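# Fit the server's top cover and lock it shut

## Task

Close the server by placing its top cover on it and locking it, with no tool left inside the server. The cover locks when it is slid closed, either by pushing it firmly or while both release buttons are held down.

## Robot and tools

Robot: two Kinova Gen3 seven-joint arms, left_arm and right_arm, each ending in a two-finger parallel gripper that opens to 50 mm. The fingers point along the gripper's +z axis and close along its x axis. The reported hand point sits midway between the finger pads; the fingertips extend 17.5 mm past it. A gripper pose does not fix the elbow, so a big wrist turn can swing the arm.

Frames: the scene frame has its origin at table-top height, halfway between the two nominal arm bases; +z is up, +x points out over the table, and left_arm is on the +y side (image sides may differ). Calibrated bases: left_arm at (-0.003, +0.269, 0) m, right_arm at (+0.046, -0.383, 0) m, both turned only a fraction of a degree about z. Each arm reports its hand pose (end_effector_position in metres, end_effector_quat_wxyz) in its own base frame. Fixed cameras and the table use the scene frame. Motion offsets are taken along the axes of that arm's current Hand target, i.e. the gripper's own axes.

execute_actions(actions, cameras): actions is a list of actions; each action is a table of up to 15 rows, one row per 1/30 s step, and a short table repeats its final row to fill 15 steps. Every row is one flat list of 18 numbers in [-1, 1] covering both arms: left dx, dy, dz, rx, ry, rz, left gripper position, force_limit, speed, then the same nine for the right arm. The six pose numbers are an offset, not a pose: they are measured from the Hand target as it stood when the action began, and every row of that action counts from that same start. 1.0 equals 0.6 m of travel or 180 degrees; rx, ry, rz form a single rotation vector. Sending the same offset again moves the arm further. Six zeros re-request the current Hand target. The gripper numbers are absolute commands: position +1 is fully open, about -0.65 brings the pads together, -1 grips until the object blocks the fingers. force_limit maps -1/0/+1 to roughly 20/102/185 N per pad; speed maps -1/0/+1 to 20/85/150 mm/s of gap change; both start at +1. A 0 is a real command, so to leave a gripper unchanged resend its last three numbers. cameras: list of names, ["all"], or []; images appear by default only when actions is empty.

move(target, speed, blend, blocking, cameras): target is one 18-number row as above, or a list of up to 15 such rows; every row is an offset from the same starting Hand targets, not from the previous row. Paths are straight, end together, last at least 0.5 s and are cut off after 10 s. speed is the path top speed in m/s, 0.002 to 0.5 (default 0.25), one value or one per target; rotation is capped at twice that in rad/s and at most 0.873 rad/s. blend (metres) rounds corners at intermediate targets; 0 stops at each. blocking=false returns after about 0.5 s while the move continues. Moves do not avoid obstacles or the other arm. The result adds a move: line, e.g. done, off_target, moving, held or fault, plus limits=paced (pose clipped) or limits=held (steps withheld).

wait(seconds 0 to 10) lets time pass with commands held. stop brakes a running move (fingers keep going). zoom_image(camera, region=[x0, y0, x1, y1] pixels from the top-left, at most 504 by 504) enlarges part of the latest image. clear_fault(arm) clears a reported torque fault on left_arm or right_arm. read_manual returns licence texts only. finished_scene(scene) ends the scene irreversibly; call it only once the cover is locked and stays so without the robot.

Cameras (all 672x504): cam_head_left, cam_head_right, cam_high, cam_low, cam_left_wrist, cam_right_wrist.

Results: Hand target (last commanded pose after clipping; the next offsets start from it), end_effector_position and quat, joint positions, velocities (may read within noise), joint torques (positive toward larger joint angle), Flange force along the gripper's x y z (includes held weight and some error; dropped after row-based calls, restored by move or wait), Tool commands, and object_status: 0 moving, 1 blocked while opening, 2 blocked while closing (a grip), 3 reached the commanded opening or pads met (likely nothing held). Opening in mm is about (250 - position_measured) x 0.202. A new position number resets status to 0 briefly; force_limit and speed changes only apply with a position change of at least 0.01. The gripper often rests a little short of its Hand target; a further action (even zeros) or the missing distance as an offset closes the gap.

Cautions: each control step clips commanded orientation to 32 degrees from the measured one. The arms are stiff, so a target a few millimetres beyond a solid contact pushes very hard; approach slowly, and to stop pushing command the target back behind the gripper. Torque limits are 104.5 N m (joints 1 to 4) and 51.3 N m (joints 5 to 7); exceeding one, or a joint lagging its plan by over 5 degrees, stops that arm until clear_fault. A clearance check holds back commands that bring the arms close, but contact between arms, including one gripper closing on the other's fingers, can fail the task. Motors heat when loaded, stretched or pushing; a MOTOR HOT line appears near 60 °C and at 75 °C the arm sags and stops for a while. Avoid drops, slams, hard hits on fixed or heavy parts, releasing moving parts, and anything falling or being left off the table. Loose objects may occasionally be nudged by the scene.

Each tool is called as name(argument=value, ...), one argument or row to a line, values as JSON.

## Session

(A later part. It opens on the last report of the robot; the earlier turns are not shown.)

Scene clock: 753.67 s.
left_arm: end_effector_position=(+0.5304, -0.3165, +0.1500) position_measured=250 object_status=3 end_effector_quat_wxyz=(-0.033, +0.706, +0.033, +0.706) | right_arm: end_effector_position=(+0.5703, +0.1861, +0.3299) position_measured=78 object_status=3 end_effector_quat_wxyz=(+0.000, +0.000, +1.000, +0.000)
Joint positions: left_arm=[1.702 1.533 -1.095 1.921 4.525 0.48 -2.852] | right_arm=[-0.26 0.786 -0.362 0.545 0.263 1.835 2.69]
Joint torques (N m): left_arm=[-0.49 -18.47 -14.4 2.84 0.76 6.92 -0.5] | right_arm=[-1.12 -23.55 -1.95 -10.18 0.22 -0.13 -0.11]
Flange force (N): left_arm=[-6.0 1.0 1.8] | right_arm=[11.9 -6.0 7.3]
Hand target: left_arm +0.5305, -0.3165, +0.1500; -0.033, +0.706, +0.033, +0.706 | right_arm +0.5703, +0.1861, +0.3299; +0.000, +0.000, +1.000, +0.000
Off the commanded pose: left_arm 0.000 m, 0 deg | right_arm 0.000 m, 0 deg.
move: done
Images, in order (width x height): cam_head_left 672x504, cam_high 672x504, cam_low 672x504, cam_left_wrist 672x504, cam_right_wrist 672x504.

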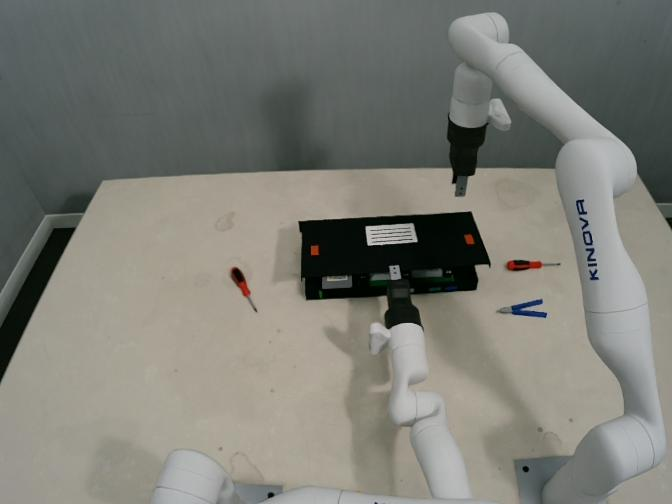

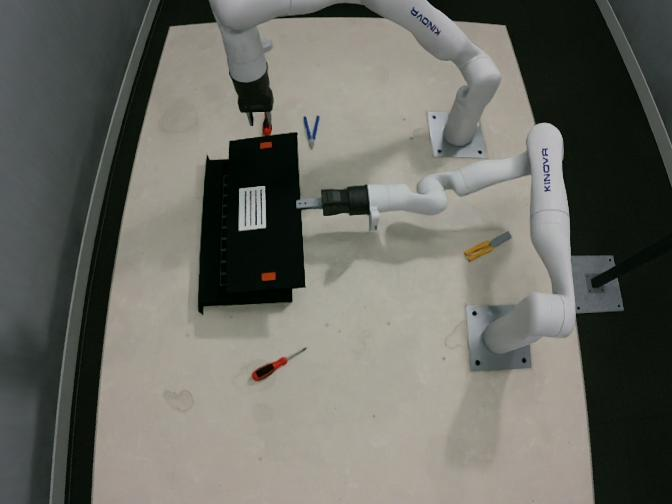

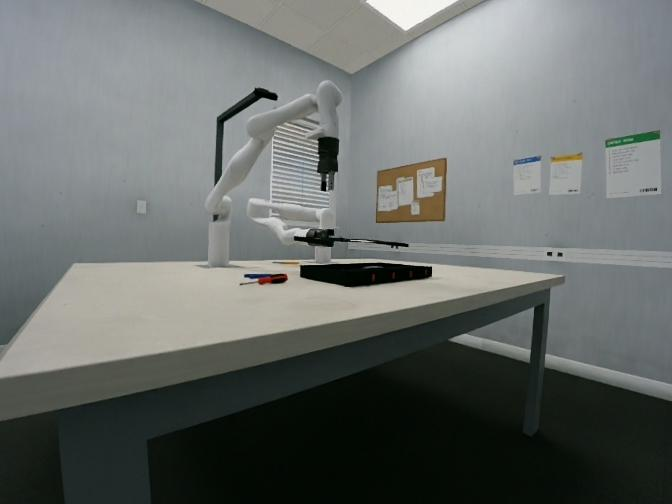

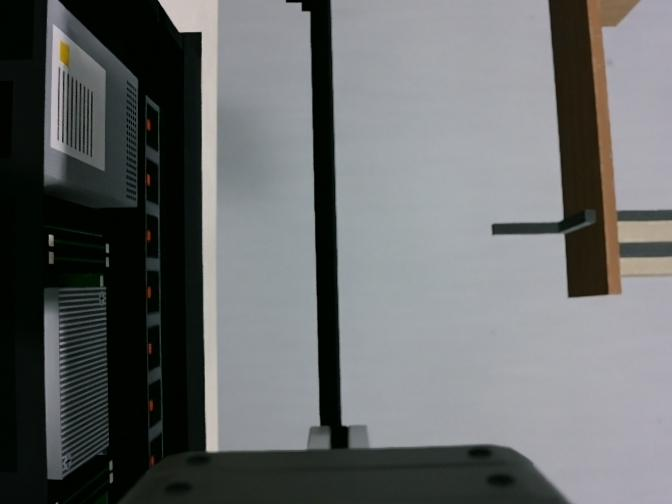

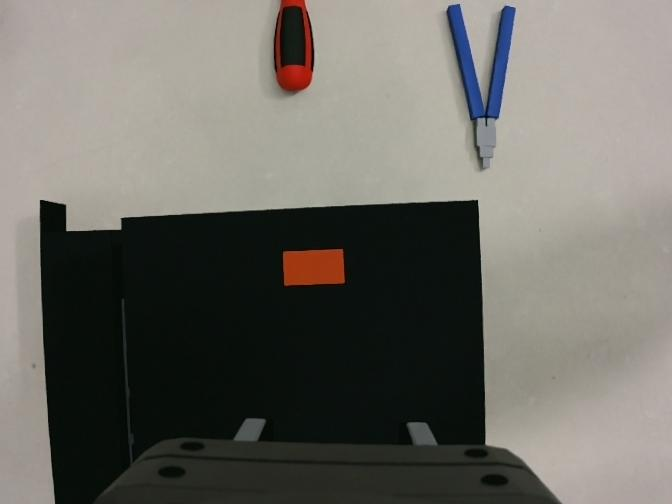

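move(
  target=[0,0,0,0,0,0,-0.98,0,-0.5,0.0267,-0.2767,0.2833,-0.5,0,0,0.5,-0.7,-0.5],
  speed=0.3,
  cameras=["cam_right_wrist","cam_high"],
)

zoom_image(
  camera="cam_right_wrist",
  region=[84, 0, 588, 378],
)

Scene clock: 821.20 s.
left_arm: end_effector_position=(+0.5305, -0.3165, +0.1500) position_measured=250 object_status=3 end_effector_quat_wxyz=(-0.033, +0.706, +0.033, +0.706) | right_arm: end_effector_position=(+0.5541, +0.0200, +0.1600) position_measured=78 object_status=3 end_effector_quat_wxyz=(+0.000, +0.000, +0.707, +0.707)
Joint positions: left_arm=[1.702 1.533 -1.095 1.921 4.525 0.481 -2.852] | right_arm=[0.796 1.479 -0.863 0.98 -0.529 1.56 3.65]
Joint torques (N m): left_arm=[-0.44 -18.44 -14.46 2.69 0.89 6.86 -0.31] | right_arm=[-1.23 -23.71 -9.01 -3.92 -2.87 1.51 -0.07]
Flange force (N): left_arm=[-5.7 1.0 1.6] | right_arm=[8.9 2.1 2.3]
Hand target: left_arm +0.5305, -0.3165, +0.1500; -0.033, +0.706, +0.033, +0.706 | right_arm +0.5541, +0.0200, +0.1600; +0.000, +0.000, +0.707, +0.707
Off the commanded pose: left_arm 0.000 m, 0 deg | right_arm 0.000 m, 0 deg.
move: done
Images, in order (width x height): cam_high 672x504, cam_right_wrist 672x504.

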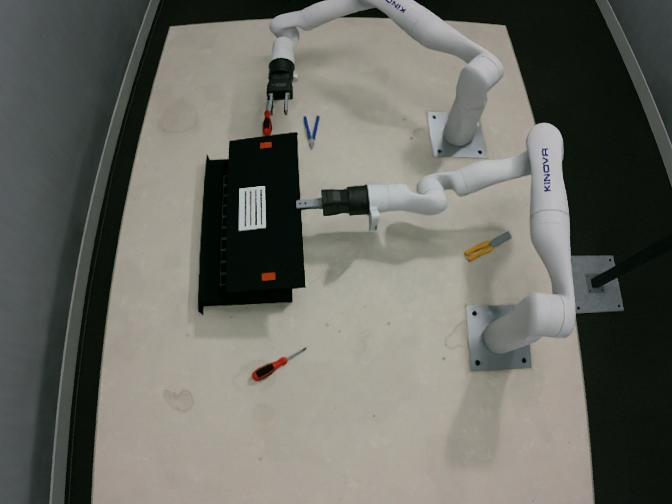

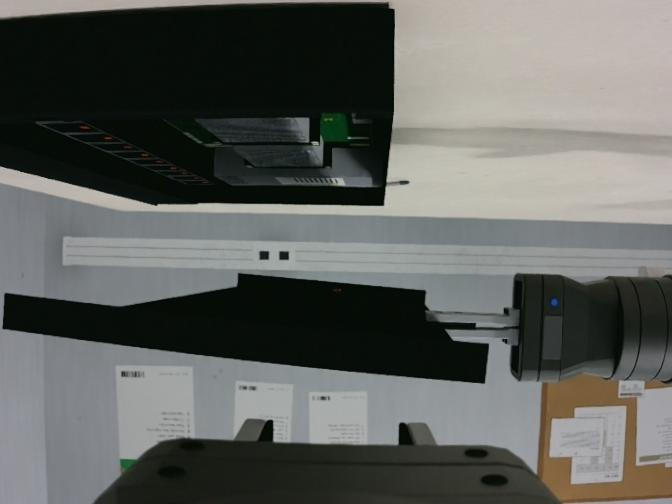

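Scaled by 1.000.

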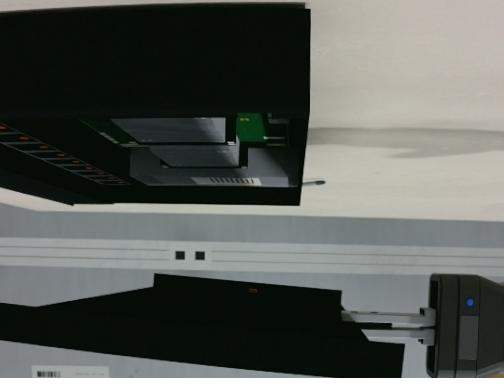

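move(
  target=[-0.13,0,0.0333,0,0.0294,0.0072,-0.98,0,-0.5,-0.0267,0.2833,0.2767,0.5,0,0,0.5,-0.7,-0.5],
  speed=0.25,
  cameras=["cam_right_wrist","cam_high","cam_head_left","cam_left_wrist","cam_low"],
)

zoom_image(
  camera="cam_head_left",
  region=[290, 200, 500, 305],
)

zoom_image(
  camera="cam_high",
  region=[190, 130, 320, 325],
)

zoom_image(
  camera="cam_low",
  region=[280, 240, 450, 300],
)

Scene clock: 893.87 s.
left_arm: end_effector_position=(+0.5504, -0.3147, +0.0720) position_measured=250 object_status=3 end_effector_quat_wxyz=(-0.042, +0.673, +0.024, +0.738) | right_arm: end_effector_position=(+0.5702, +0.1861, +0.3299) position_measured=78 object_status=3 end_effector_quat_wxyz=(+0.000, +0.000, +1.000, +0.000)
Joint positions: left_arm=[1.63 1.754 -0.999 1.731 4.773 0.628 -2.947] | right_arm=[-0.259 0.786 -0.364 0.545 0.264 1.835 2.69]
Joint torques (N m): left_arm=[-0.63 -11.5 -9.16 3.04 0.46 7.08 -0.27] | right_arm=[-1.07 -23.54 -2.03 -10.28 0.2 -0.19 -0.11]
Flange force (N): left_arm=[17.1 -1.6 1.8] | right_arm=[12.4 -6.1 7.6]
Hand target: left_arm +0.5504, -0.3146, +0.0720; -0.042, +0.673, +0.024, +0.738 | right_arm +0.5703, +0.1861, +0.3299; +0.000, +0.000, +1.000, +0.000
Off the commanded pose: left_arm 0.000 m, 0 deg | right_arm 0.000 m, 0 deg.
move: done
Images, in order (width x height): cam_head_left 672x504, cam_high 672x504, cam_low 672x504, cam_left_wrist 672x504, cam_right_wrist 672x504.

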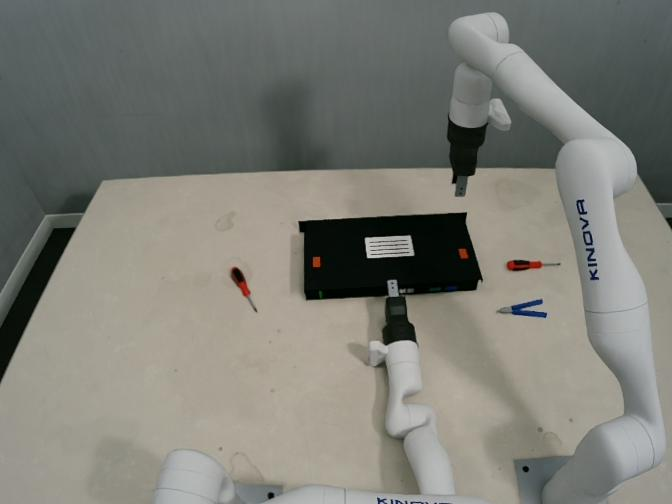

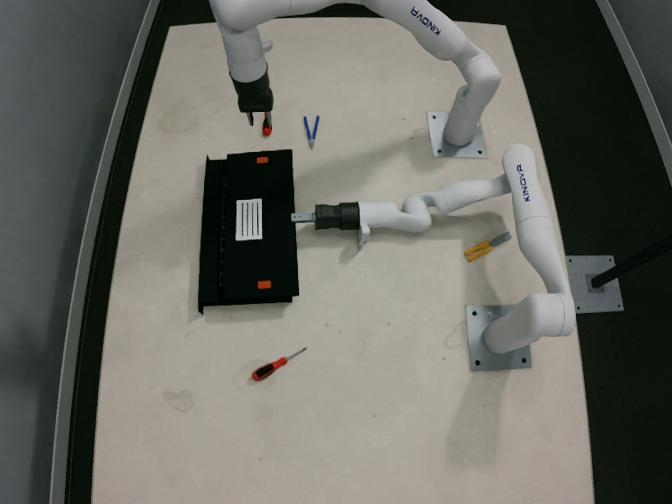

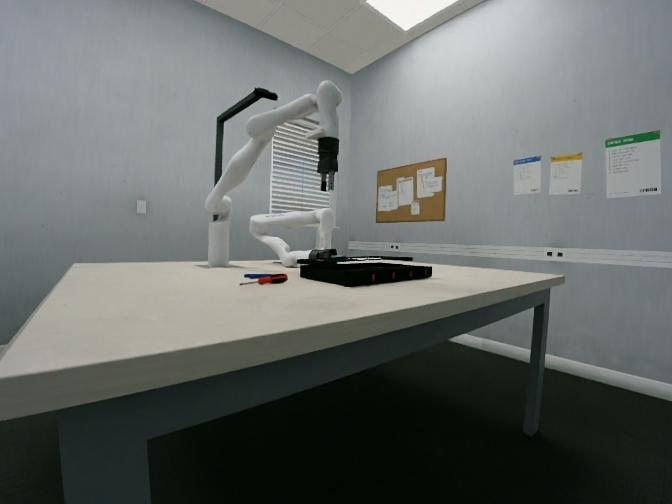

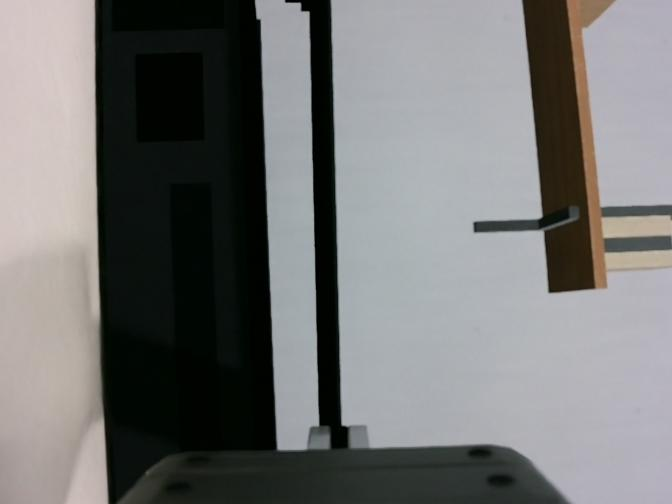

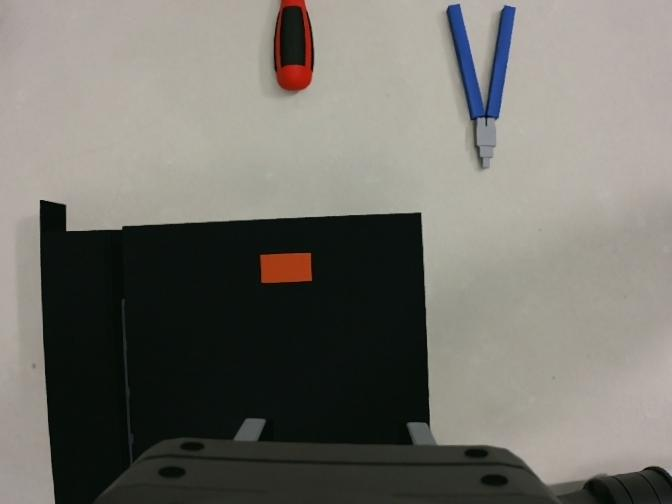

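Scaled by 2.400.

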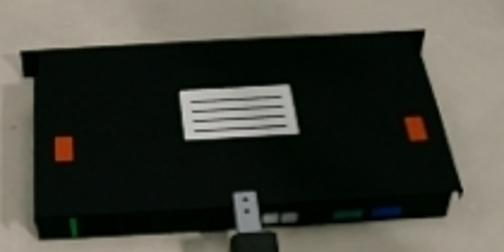

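Scaled by 2.585.

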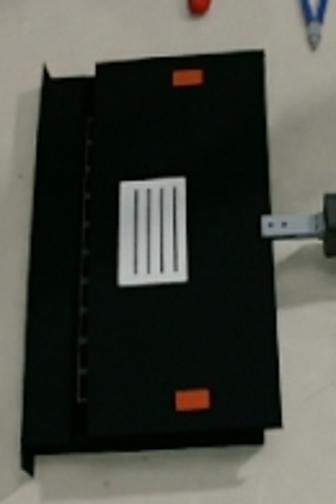

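Scaled by 2.965.

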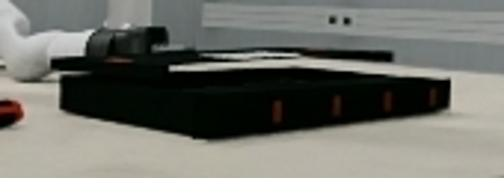

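zoom_image(
  camera="cam_head_left",
  region=[292, 215, 342, 305],
)

zoom_image(
  camera="cam_head_left",
  region=[440, 205, 500, 300],
)

zoom_image(
  camera="cam_left_wrist",
  region=[90, 0, 350, 130],
)

zoom_image(
  camera="cam_right_wrist",
  region=[30, 190, 230, 340],
)

zoom_image(
  camera="cam_high",
  region=[190, 270, 310, 325],
)

Scaled by 5.600.

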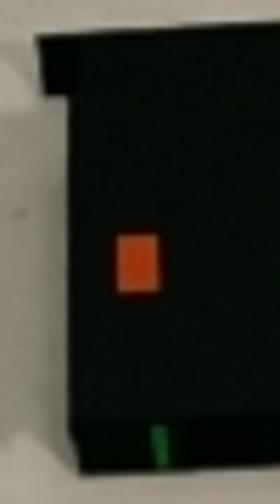

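Scaled by 5.305.

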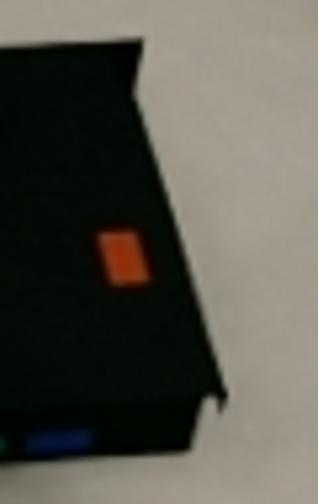

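Scaled by 1.938.

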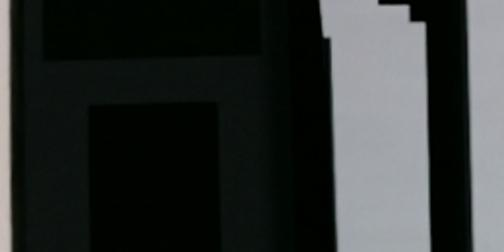

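Scaled by 2.520.

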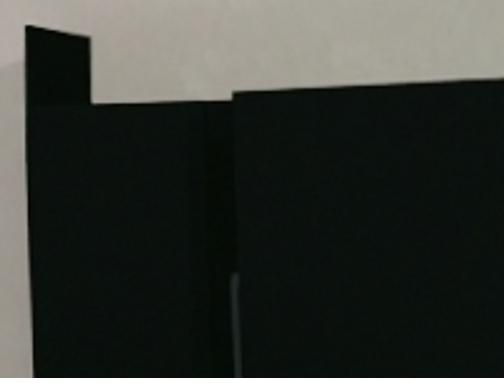

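Scaled by 4.200.

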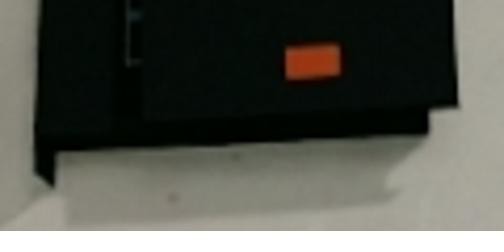

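move(
  target=[0.0498,0,0.0047,0,-0.0294,0,-0.98,0,-0.5,0.0267,-0.2767,0.32,-0.5,0,0,0.5,-0.7,-0.5],
  speed=0.2,
  cameras=["cam_right_wrist"],
)

zoom_image(
  camera="cam_right_wrist",
  region=[0, 0, 504, 400],
)

Scene clock: 1008.63 s.
left_arm: end_effector_position=(+0.5505, -0.3153, +0.1020) position_measured=250 object_status=3 end_effector_quat_wxyz=(-0.041, +0.707, +0.026, +0.706) | right_arm: end_effector_position=(+0.5541, +0.0200, +0.1380) position_measured=78 object_status=3 end_effector_quat_wxyz=(+0.000, +0.000, +0.707, +0.707)
Joint positions: left_arm=[1.646 1.636 -1.055 1.829 4.592 0.501 -2.868] | right_arm=[0.791 1.523 -0.866 0.953 -0.502 1.563 3.664]
Joint torques (N m): left_arm=[-0.4 -19.21 -14.51 3.93 0.94 6.9 -0.33] | right_arm=[-1.13 -23.91 -8.94 -3.66 -2.82 1.72 -0.12]
Flange force (N): left_arm=[-5.5 -0.7 2.5] | right_arm=[9.2 2.2 2.9]
Hand target: left_arm +0.5505, -0.3153, +0.1020; -0.041, +0.707, +0.026, +0.706 | right_arm +0.5541, +0.0200, +0.1379; +0.000, +0.000, +0.707, +0.707
Off the commanded pose: left_arm 0.000 m, 0 deg | right_arm 0.000 m, 0 deg.
move: done
Images, in order (width x height): cam_right_wrist 672x504.

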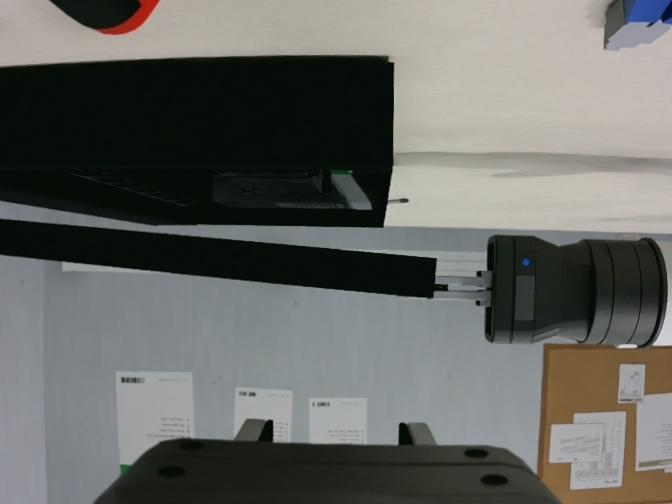

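Scaled by 1.000.

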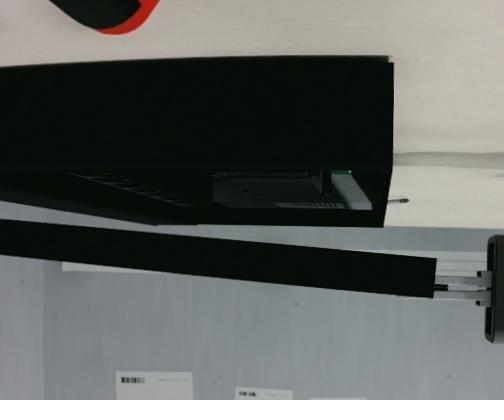

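move(
  target=[-0.0333,0,0,0,0,0,-0.98,0,-0.5,0,0,0,0,0,0,0.5,-0.7,-0.5],
  speed=0.06,
  cameras=["cam_right_wrist","cam_left_wrist"],
)

Scene clock: 1021.57 s.
left_arm: end_effector_position=(+0.5504, -0.3149, +0.0821) position_measured=250 object_status=3 end_effector_quat_wxyz=(-0.041, +0.707, +0.026, +0.706) | right_arm: end_effector_position=(+0.5541, +0.0200, +0.1379) position_measured=78 object_status=3 end_effector_quat_wxyz=(+0.000, +0.000, +0.707, +0.707)
Joint positions: left_arm=[1.639 1.672 -1.03 1.8 4.637 0.518 -2.882] | right_arm=[0.791 1.523 -0.866 0.953 -0.502 1.563 3.664]
Joint torques (N m): left_arm=[-0.35 -19.34 -14.54 4.31 0.82 6.94 -0.28] | right_arm=[-1.09 -23.8 -8.96 -3.75 -2.78 1.65 -0.11]
Flange force (N): left_arm=[-5.8 -1.0 2.4] | right_arm=[9.6 2.5 3.1]
Hand target: left_arm +0.5504, -0.3149, +0.0821; -0.041, +0.707, +0.026, +0.706 | right_arm +0.5541, +0.0200, +0.1379; +0.000, +0.000, +0.707, +0.707
Off the commanded pose: left_arm 0.000 m, 0 deg | right_arm 0.000 m, 0 deg.
move: done
Images, in order (width x height): cam_left_wrist 672x504, cam_right_wrist 672x504.

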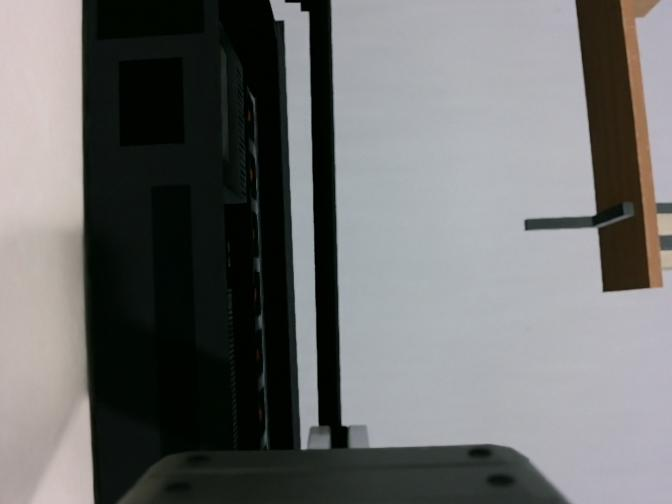

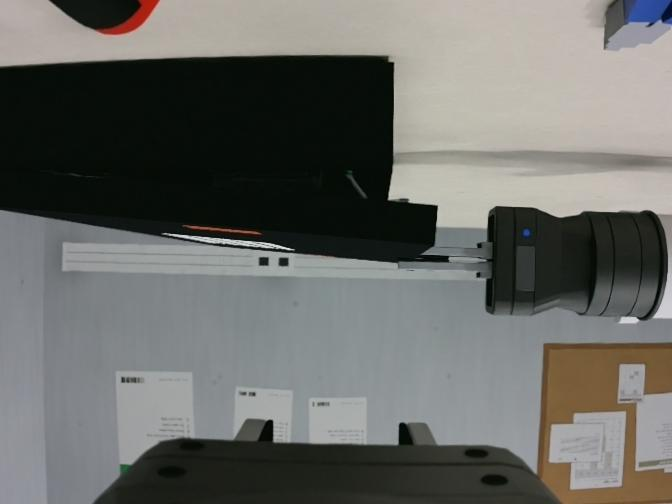

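move(
  target=[-0.0083,0,0,0,0,0,-0.98,0,-0.5,0,0,0,0,0,0,0.5,-0.7,-0.5],
  speed=0.04,
)

move(
  target=[-0.005,0,0,0,0,0,-0.98,0,-0.5,0,0,0,0,0,0,0.5,-0.7,-0.5],
  speed=0.04,
  cameras=["cam_right_wrist","cam_high"],
)

zoom_image(
  camera="cam_right_wrist",
  region=[0, 100, 450, 300],
)

zoom_image(
  camera="cam_high",
  region=[190, 130, 320, 325],
)

Scene clock: 1035.73 s.
left_arm: end_effector_position=(+0.5504, -0.3148, +0.0771) position_measured=250 object_status=3 end_effector_quat_wxyz=(-0.041, +0.707, +0.026, +0.706) | right_arm: end_effector_position=(+0.5541, +0.0200, +0.1379) position_measured=78 object_status=3 end_effector_quat_wxyz=(+0.000, +0.000, +0.707, +0.707)
Joint positions: left_arm=[1.638 1.68 -1.024 1.793 4.648 0.523 -2.886] | right_arm=[0.791 1.523 -0.866 0.953 -0.502 1.563 3.664]
Joint torques (N m): left_arm=[-0.77 -19.22 -14.32 4.91 0.81 6.82 -0.25] | right_arm=[-1.1 -23.82 -8.94 -3.77 -2.84 1.68 -0.15]
Flange force (N): left_arm=[-6.0 0.5 2.2] | right_arm=[9.8 2.4 3.2]
Hand target: left_arm +0.5504, -0.3148, +0.0771; -0.041, +0.707, +0.026, +0.706 | right_arm +0.5541, +0.0200, +0.1379; +0.000, +0.000, +0.707, +0.707
Off the commanded pose: left_arm 0.000 m, 0 deg | right_arm 0.000 m, 0 deg.
move: done

Scene clock: 1036.43 s.
left_arm: end_effector_position=(+0.5504, -0.3147, +0.0741) position_measured=250 object_status=3 end_effector_quat_wxyz=(-0.041, +0.707, +0.026, +0.706) | right_arm: end_effector_position=(+0.5541, +0.0200, +0.1379) position_measured=78 object_status=3 end_effector_quat_wxyz=(+0.000, +0.000, +0.707, +0.707)
Joint positions: left_arm=[1.636 1.686 -1.02 1.788 4.655 0.526 -2.888] | right_arm=[0.791 1.523 -0.866 0.953 -0.502 1.563 3.664]
Joint torques (N m): left_arm=[-0.73 -19.11 -14.22 4.8 0.99 6.79 -0.25] | right_arm=[-1.09 -23.85 -8.93 -3.73 -2.78 1.62 -0.12]
Flange force (N): left_arm=[-5.1 -0.7 2.4] | right_arm=[9.4 2.4 2.9]
Hand target: left_arm +0.5504, -0.3147, +0.0741; -0.041, +0.707, +0.026, +0.706 | right_arm +0.5541, +0.0200, +0.1379; +0.000, +0.000, +0.707, +0.707
Off the commanded pose: left_arm 0.000 m, 0 deg | right_arm 0.000 m, 0 deg.
move: done
Images, in order (width x height): cam_high 672x504, cam_right_wrist 672x504.

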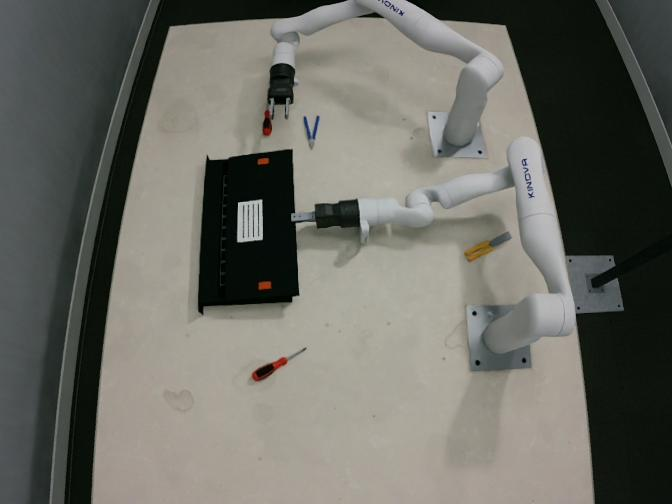

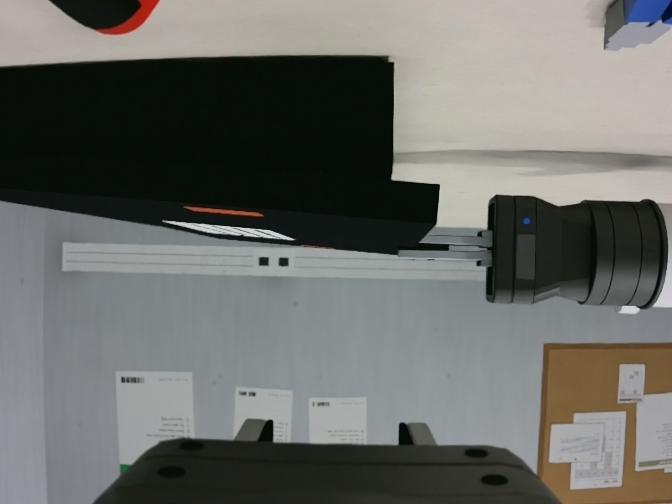

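Scaled by 1.120.

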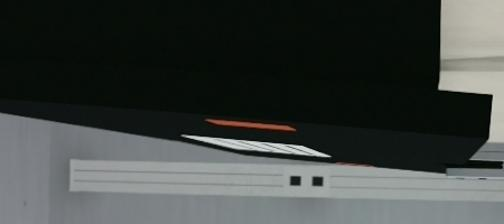

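Scaled by 2.585.

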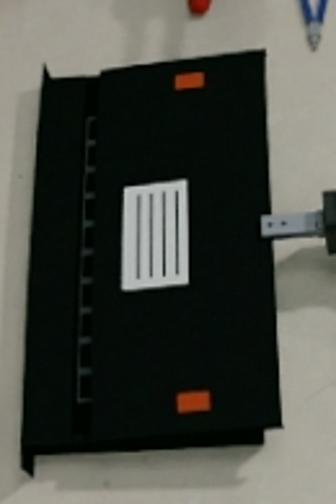

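move(
  target=[-0.0067,0,0,0,0,0,-0.98,0,-0.5,0,0,0,0,0,0,0.5,-0.7,-0.5],
  speed=0.04,
)

move(
  target=[-0.005,0,0,0,0,0,-0.98,0,-0.5,0,0,0,0,0,0,0.5,-0.7,-0.5],
  speed=0.04,
  cameras=["cam_right_wrist","cam_high","cam_left_wrist"],
)

zoom_image(
  camera="cam_right_wrist",
  region=[0, 100, 450, 300],
)

Scene clock: 1051.03 s.
left_arm: end_effector_position=(+0.5504, -0.3146, +0.0701) position_measured=250 object_status=3 end_effector_quat_wxyz=(-0.041, +0.707, +0.026, +0.706) | right_arm: end_effector_position=(+0.5541, +0.0200, +0.1379) position_measured=78 object_status=3 end_effector_quat_wxyz=(+0.000, +0.000, +0.707, +0.707)
Joint positions: left_arm=[1.635 1.692 -1.015 1.782 4.664 0.53 -2.891] | right_arm=[0.791 1.523 -0.866 0.953 -0.502 1.563 3.664]
Joint torques (N m): left_arm=[-0.95 -19 -14.02 4.88 1.23 6.59 -0.2] | right_arm=[-1.03 -23.73 -8.95 -3.73 -2.81 1.62 -0.15]
Flange force (N): left_arm=[-4.3 -1.5 2.4] | right_arm=[9.4 2.5 3.0]
Hand target: left_arm +0.5504, -0.3146, +0.0701; -0.041, +0.707, +0.026, +0.706 | right_arm +0.5541, +0.0200, +0.1379; +0.000, +0.000, +0.707, +0.707
Off the commanded pose: left_arm 0.000 m, 0 deg | right_arm 0.000 m, 0 deg.
move: done

Scene clock: 1051.73 s.
left_arm: end_effector_position=(+0.5504, -0.3146, +0.0671) position_measured=250 object_status=3 end_effector_quat_wxyz=(-0.041, +0.707, +0.026, +0.706) | right_arm: end_effector_position=(+0.5541, +0.0200, +0.1379) position_measured=78 object_status=3 end_effector_quat_wxyz=(+0.000, +0.000, +0.707, +0.707)
Joint positions: left_arm=[1.634 1.698 -1.011 1.777 4.67 0.533 -2.894] | right_arm=[0.791 1.523 -0.866 0.953 -0.502 1.563 3.664]
Joint torques (N m): left_arm=[-1.28 -18.49 -12.64 4.66 0.83 5.66 -0.28] | right_arm=[-1.07 -23.8 -8.92 -3.72 -2.79 1.65 -0.14]
Flange force (N): left_arm=[-2.9 -0.9 1.3] | right_arm=[9.4 2.4 3.0]
Hand target: left_arm +0.5504, -0.3146, +0.0671; -0.041, +0.707, +0.026, +0.706 | right_arm +0.5541, +0.0200, +0.1379; +0.000, +0.000, +0.707, +0.707
Off the commanded pose: left_arm 0.000 m, 0 deg | right_arm 0.000 m, 0 deg.
move: done
Images, in order (width x height): cam_high 672x504, cam_left_wrist 672x504, cam_right_wrist 672x504.

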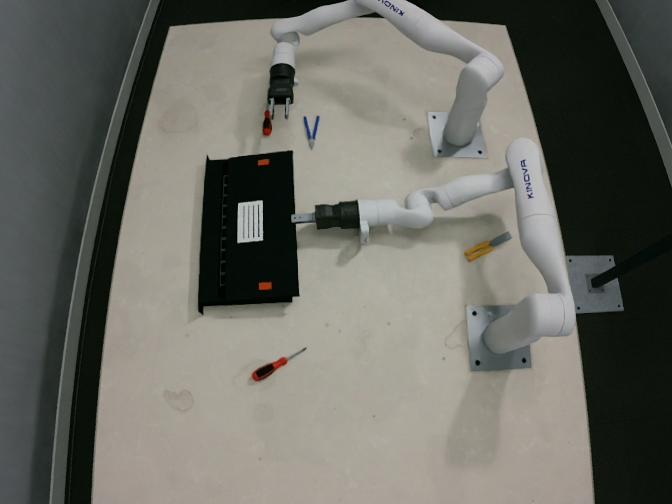

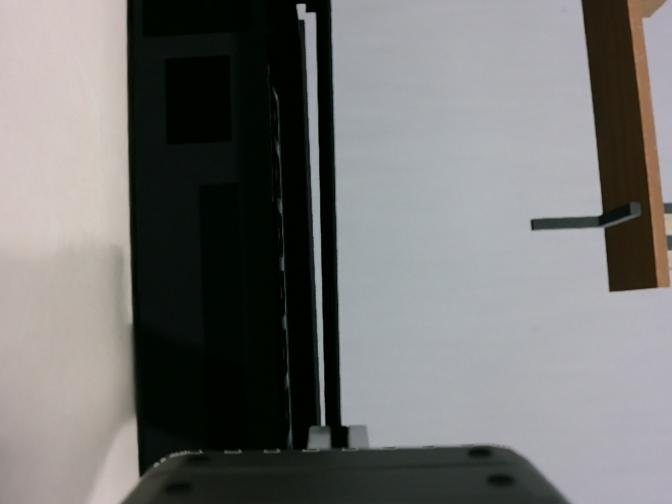

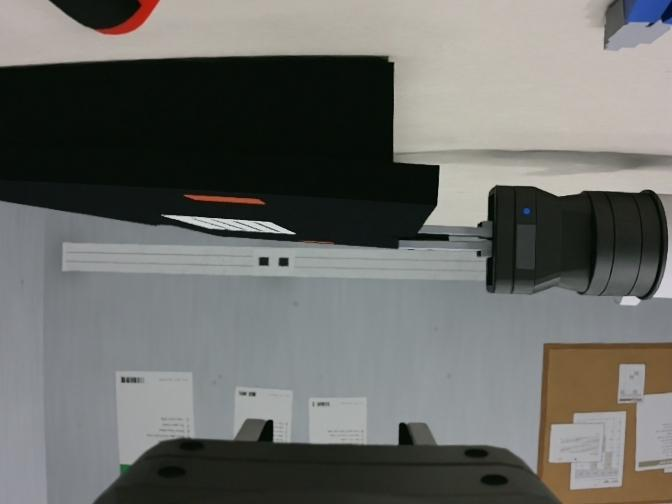

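Scaled by 1.120.

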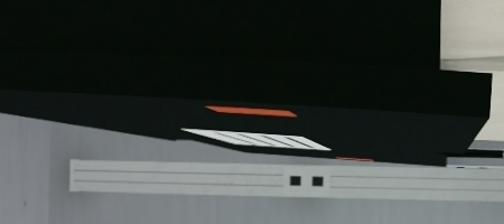

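move(
  target=[0,0,0,0,0,0,0.6,0,-1,0,0,0,0,0,0,0.5,-0.7,-0.5],
  speed=0.04,
  cameras=["cam_right_wrist","cam_high","cam_left_wrist","cam_head_left"],
)

zoom_image(
  camera="cam_right_wrist",
  region=[0, 100, 450, 300],
)

zoom_image(
  camera="cam_high",
  region=[190, 130, 320, 325],
)

zoom_image(
  camera="cam_head_left",
  region=[290, 200, 500, 305],
)

Scene clock: 1072.23 s.
left_arm: end_effector_position=(+0.5504, -0.3145, +0.0671) position_measured=63 object_status=3 end_effector_quat_wxyz=(-0.041, +0.707, +0.026, +0.706) | right_arm: end_effector_position=(+0.5541, +0.0200, +0.1379) position_measured=78 object_status=3 end_effector_quat_wxyz=(+0.000, +0.000, +0.707, +0.707)
Joint positions: left_arm=[1.634 1.698 -1.011 1.777 4.67 0.533 -2.894] | right_arm=[0.791 1.523 -0.866 0.953 -0.502 1.563 3.664]
Joint torques (N m): left_arm=[-0.41 -17.29 -9.34 3.59 0.44 3.66 -0.31] | right_arm=[-1.02 -23.78 -8.94 -3.74 -2.84 1.6 -0.15]
Flange force (N): left_arm=[1.8 -1.4 2.5] | right_arm=[9.4 2.4 3.0]
Hand target: left_arm +0.5504, -0.3145, +0.0671; -0.041, +0.707, +0.026, +0.706 | right_arm +0.5541, +0.0200, +0.1379; +0.000, +0.000, +0.707, +0.707
Off the commanded pose: left_arm 0.000 m, 0 deg | right_arm 0.000 m, 0 deg.
move: done
Images, in order (width x height): cam_head_left 672x504, cam_high 672x504, cam_left_wrist 672x504, cam_right_wrist 672x504.

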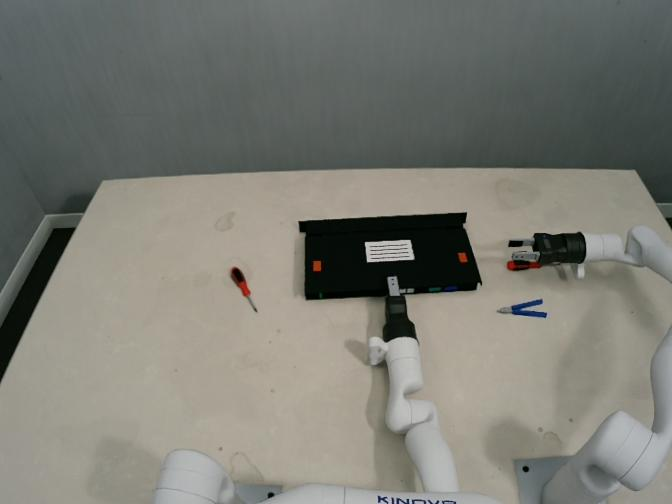

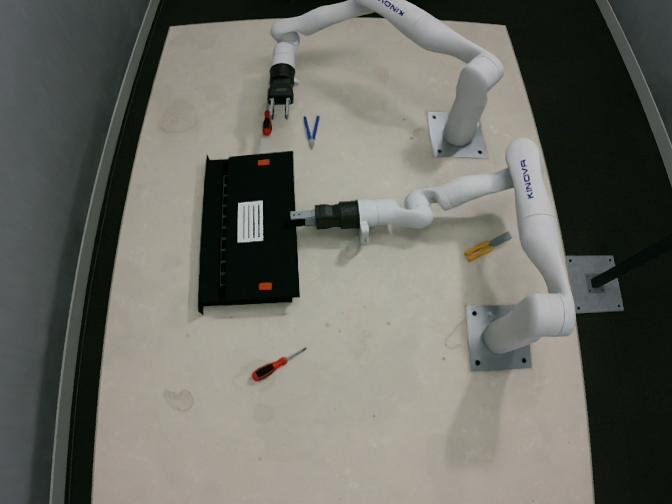

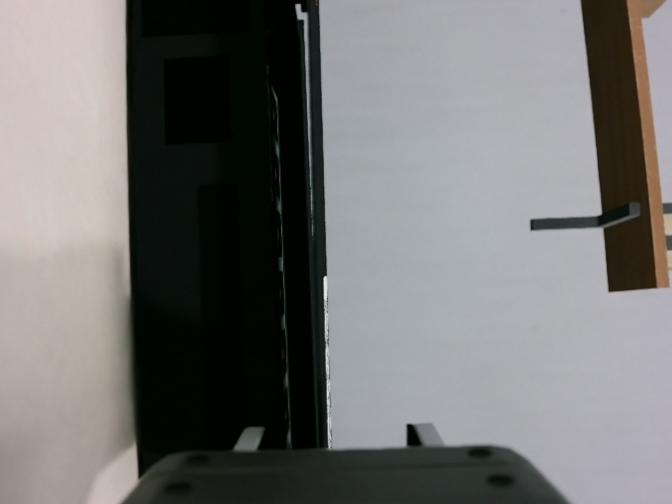

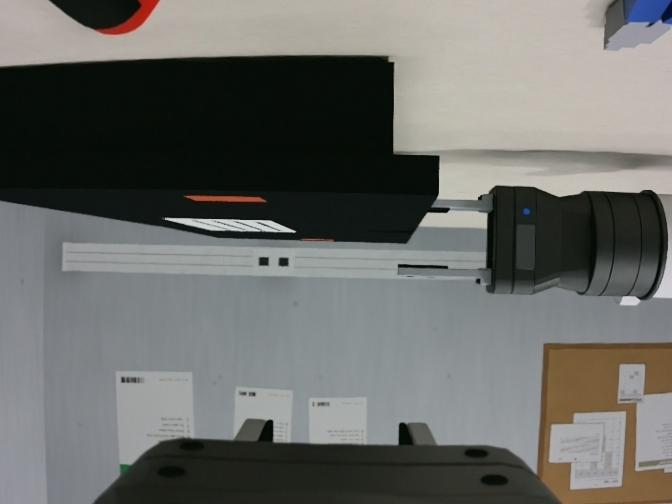

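Scaled by 1.120.

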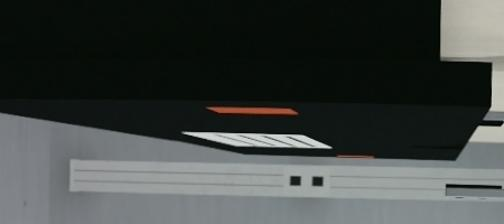

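Scaled by 2.585.

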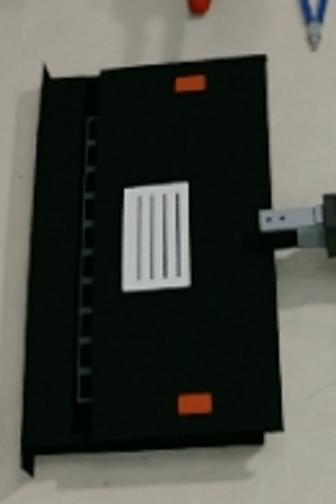

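Scaled by 2.400.

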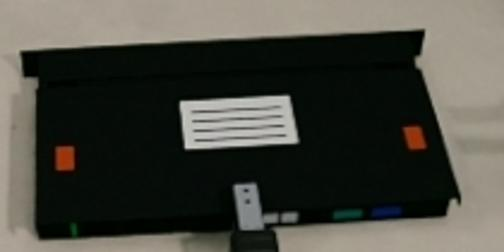

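move(
  target=[
    [0,0,-0.1,0,0,0,0.6,0,-1,-0.0267,0.16,0.05,0.2,0,0,0.5,-0.7,-0.5],
    [0.18,0,-0.1,0,0,0,0.6,0,-1,-0.0267,0.32,0.2767,0.5,0,0,0.5,-0.7,-0.5],
    [0.305,-0.2795,0.1173,0,-0.5,0,0.6,0,-1,-0.0267,0.32,0.2767,0.5,0,0,0.5,-0.7,-0.5],
  ],
  speed=0.25,
  blend=[0.01,0.04,0],
  cameras=["cam_right_wrist","cam_high","cam_left_wrist","cam_head_left"],
)

zoom_image(
  camera="cam_high",
  region=[190, 130, 320, 325],
)

zoom_image(
  camera="cam_head_left",
  region=[290, 200, 500, 305],
)

Scene clock: 1142.90 s.
left_arm: end_effector_position=(+0.6050, -0.1450, +0.2537) position_measured=63 object_status=3 end_effector_quat_wxyz=(-0.011, +0.999, +0.047, -0.001) | right_arm: end_effector_position=(+0.5703, +0.1861, +0.3299) position_measured=78 object_status=3 end_effector_quat_wxyz=(+0.000, +0.000, +1.000, +0.000)
Joint positions: left_arm=[0.47 0.928 -0.94 0.669 3.835 -1.75 -3.115] | right_arm=[-0.254 0.788 -0.384 0.544 0.279 1.837 2.685]
Joint torques (N m): left_arm=[-0.46 -24.99 -2.28 -6.22 -0.12 0.05 -0.25] | right_arm=[-1.06 -23.57 -2.12 -10.17 0.21 -0.13 -0.14]
Flange force (N): left_arm=[3.8 2.5 -2.5] | right_arm=[12.0 -6.0 7.4]
Hand target: left_arm +0.6051, -0.1450, +0.2537; -0.011, +0.999, +0.047, -0.001 | right_arm +0.5703, +0.1861, +0.3299; +0.000, +0.000, +1.000, +0.000
Off the commanded pose: left_arm 0.000 m, 0 deg | right_arm 0.000 m, 0 deg.
move: done
Images, in order (width x height): cam_head_left 672x504, cam_high 672x504, cam_left_wrist 672x504, cam_right_wrist 672x504.

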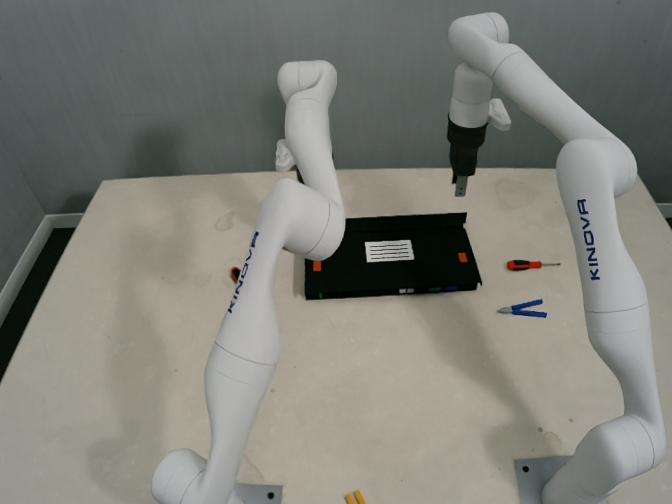

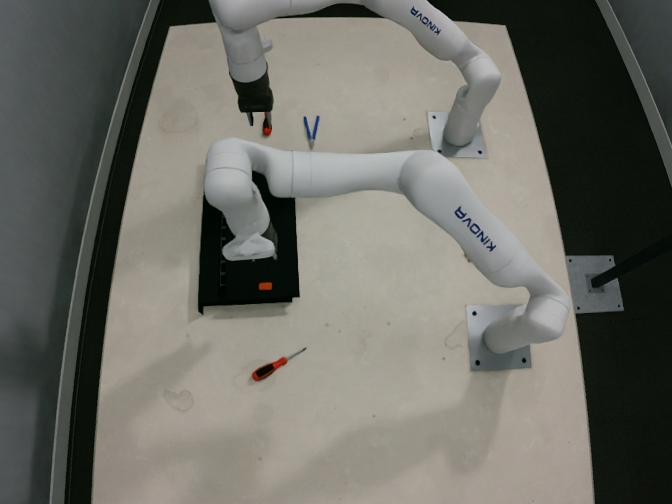

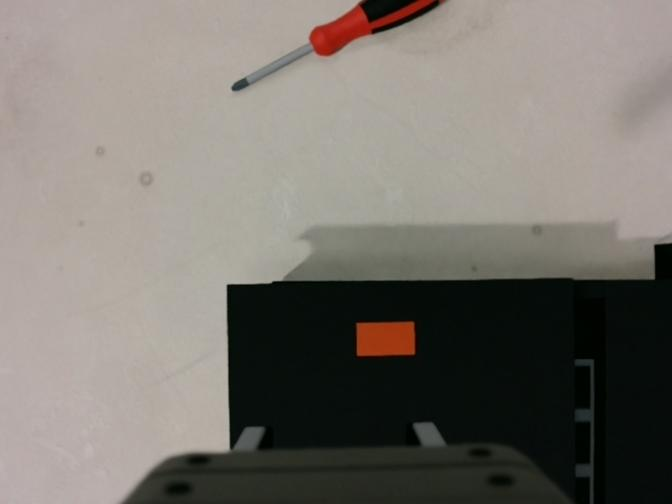

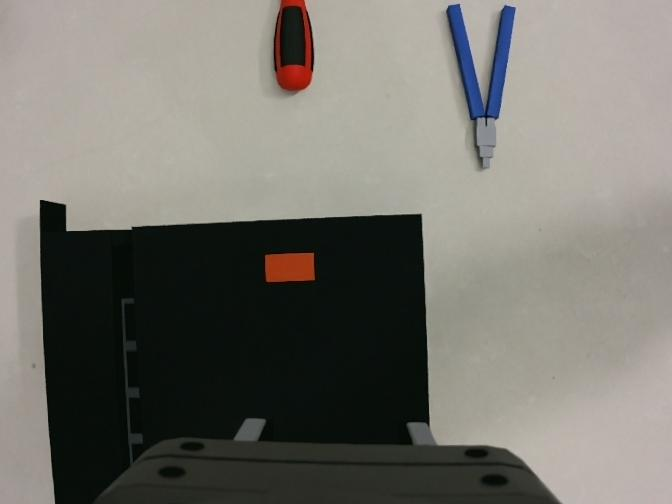

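Scaled by 2.585.

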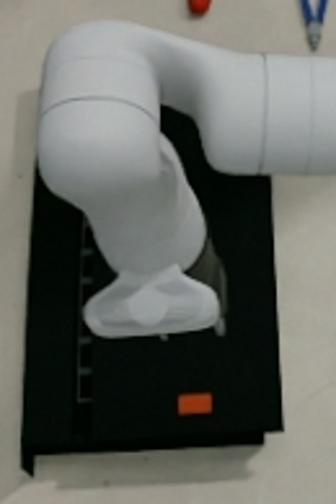

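Scaled by 2.400.

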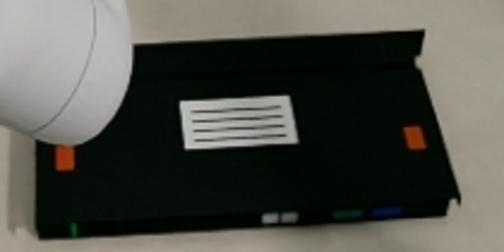

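zoom_image(
  camera="cam_left_wrist",
  region=[540, 235, 672, 335],
)

zoom_image(
  camera="cam_left_wrist",
  region=[210, 260, 330, 350],
)

zoom_image(
  camera="cam_right_wrist",
  region=[90, 200, 180, 270],
)

zoom_image(
  camera="cam_right_wrist",
  region=[390, 195, 450, 245],
)

Scaled by 3.818.

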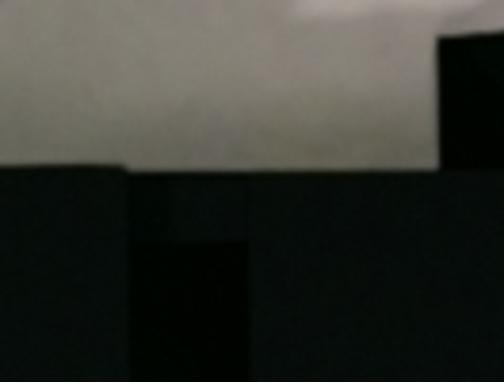

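Scaled by 4.200.

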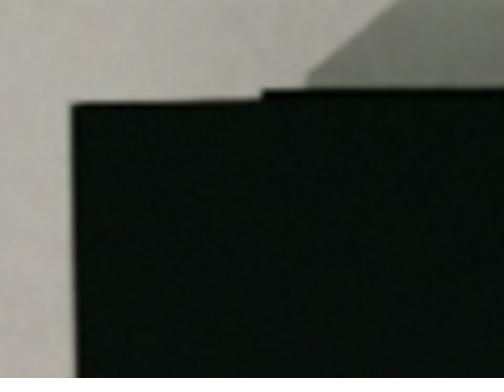

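Scaled by 5.600.

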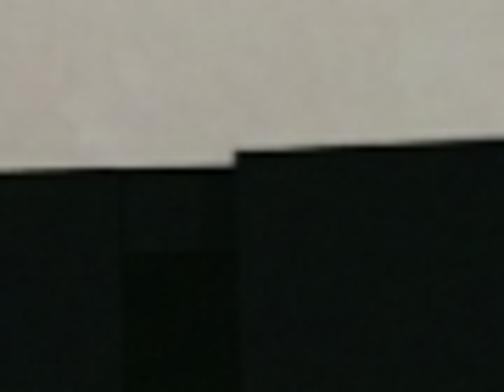

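Scaled by 8.400.

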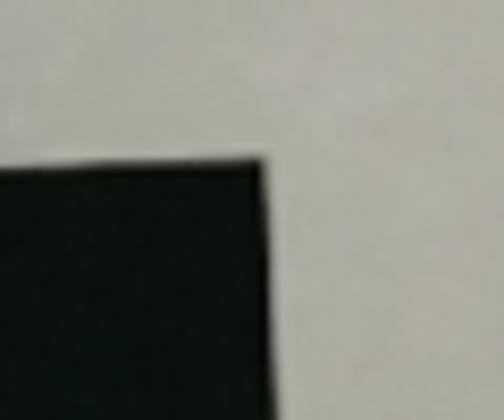

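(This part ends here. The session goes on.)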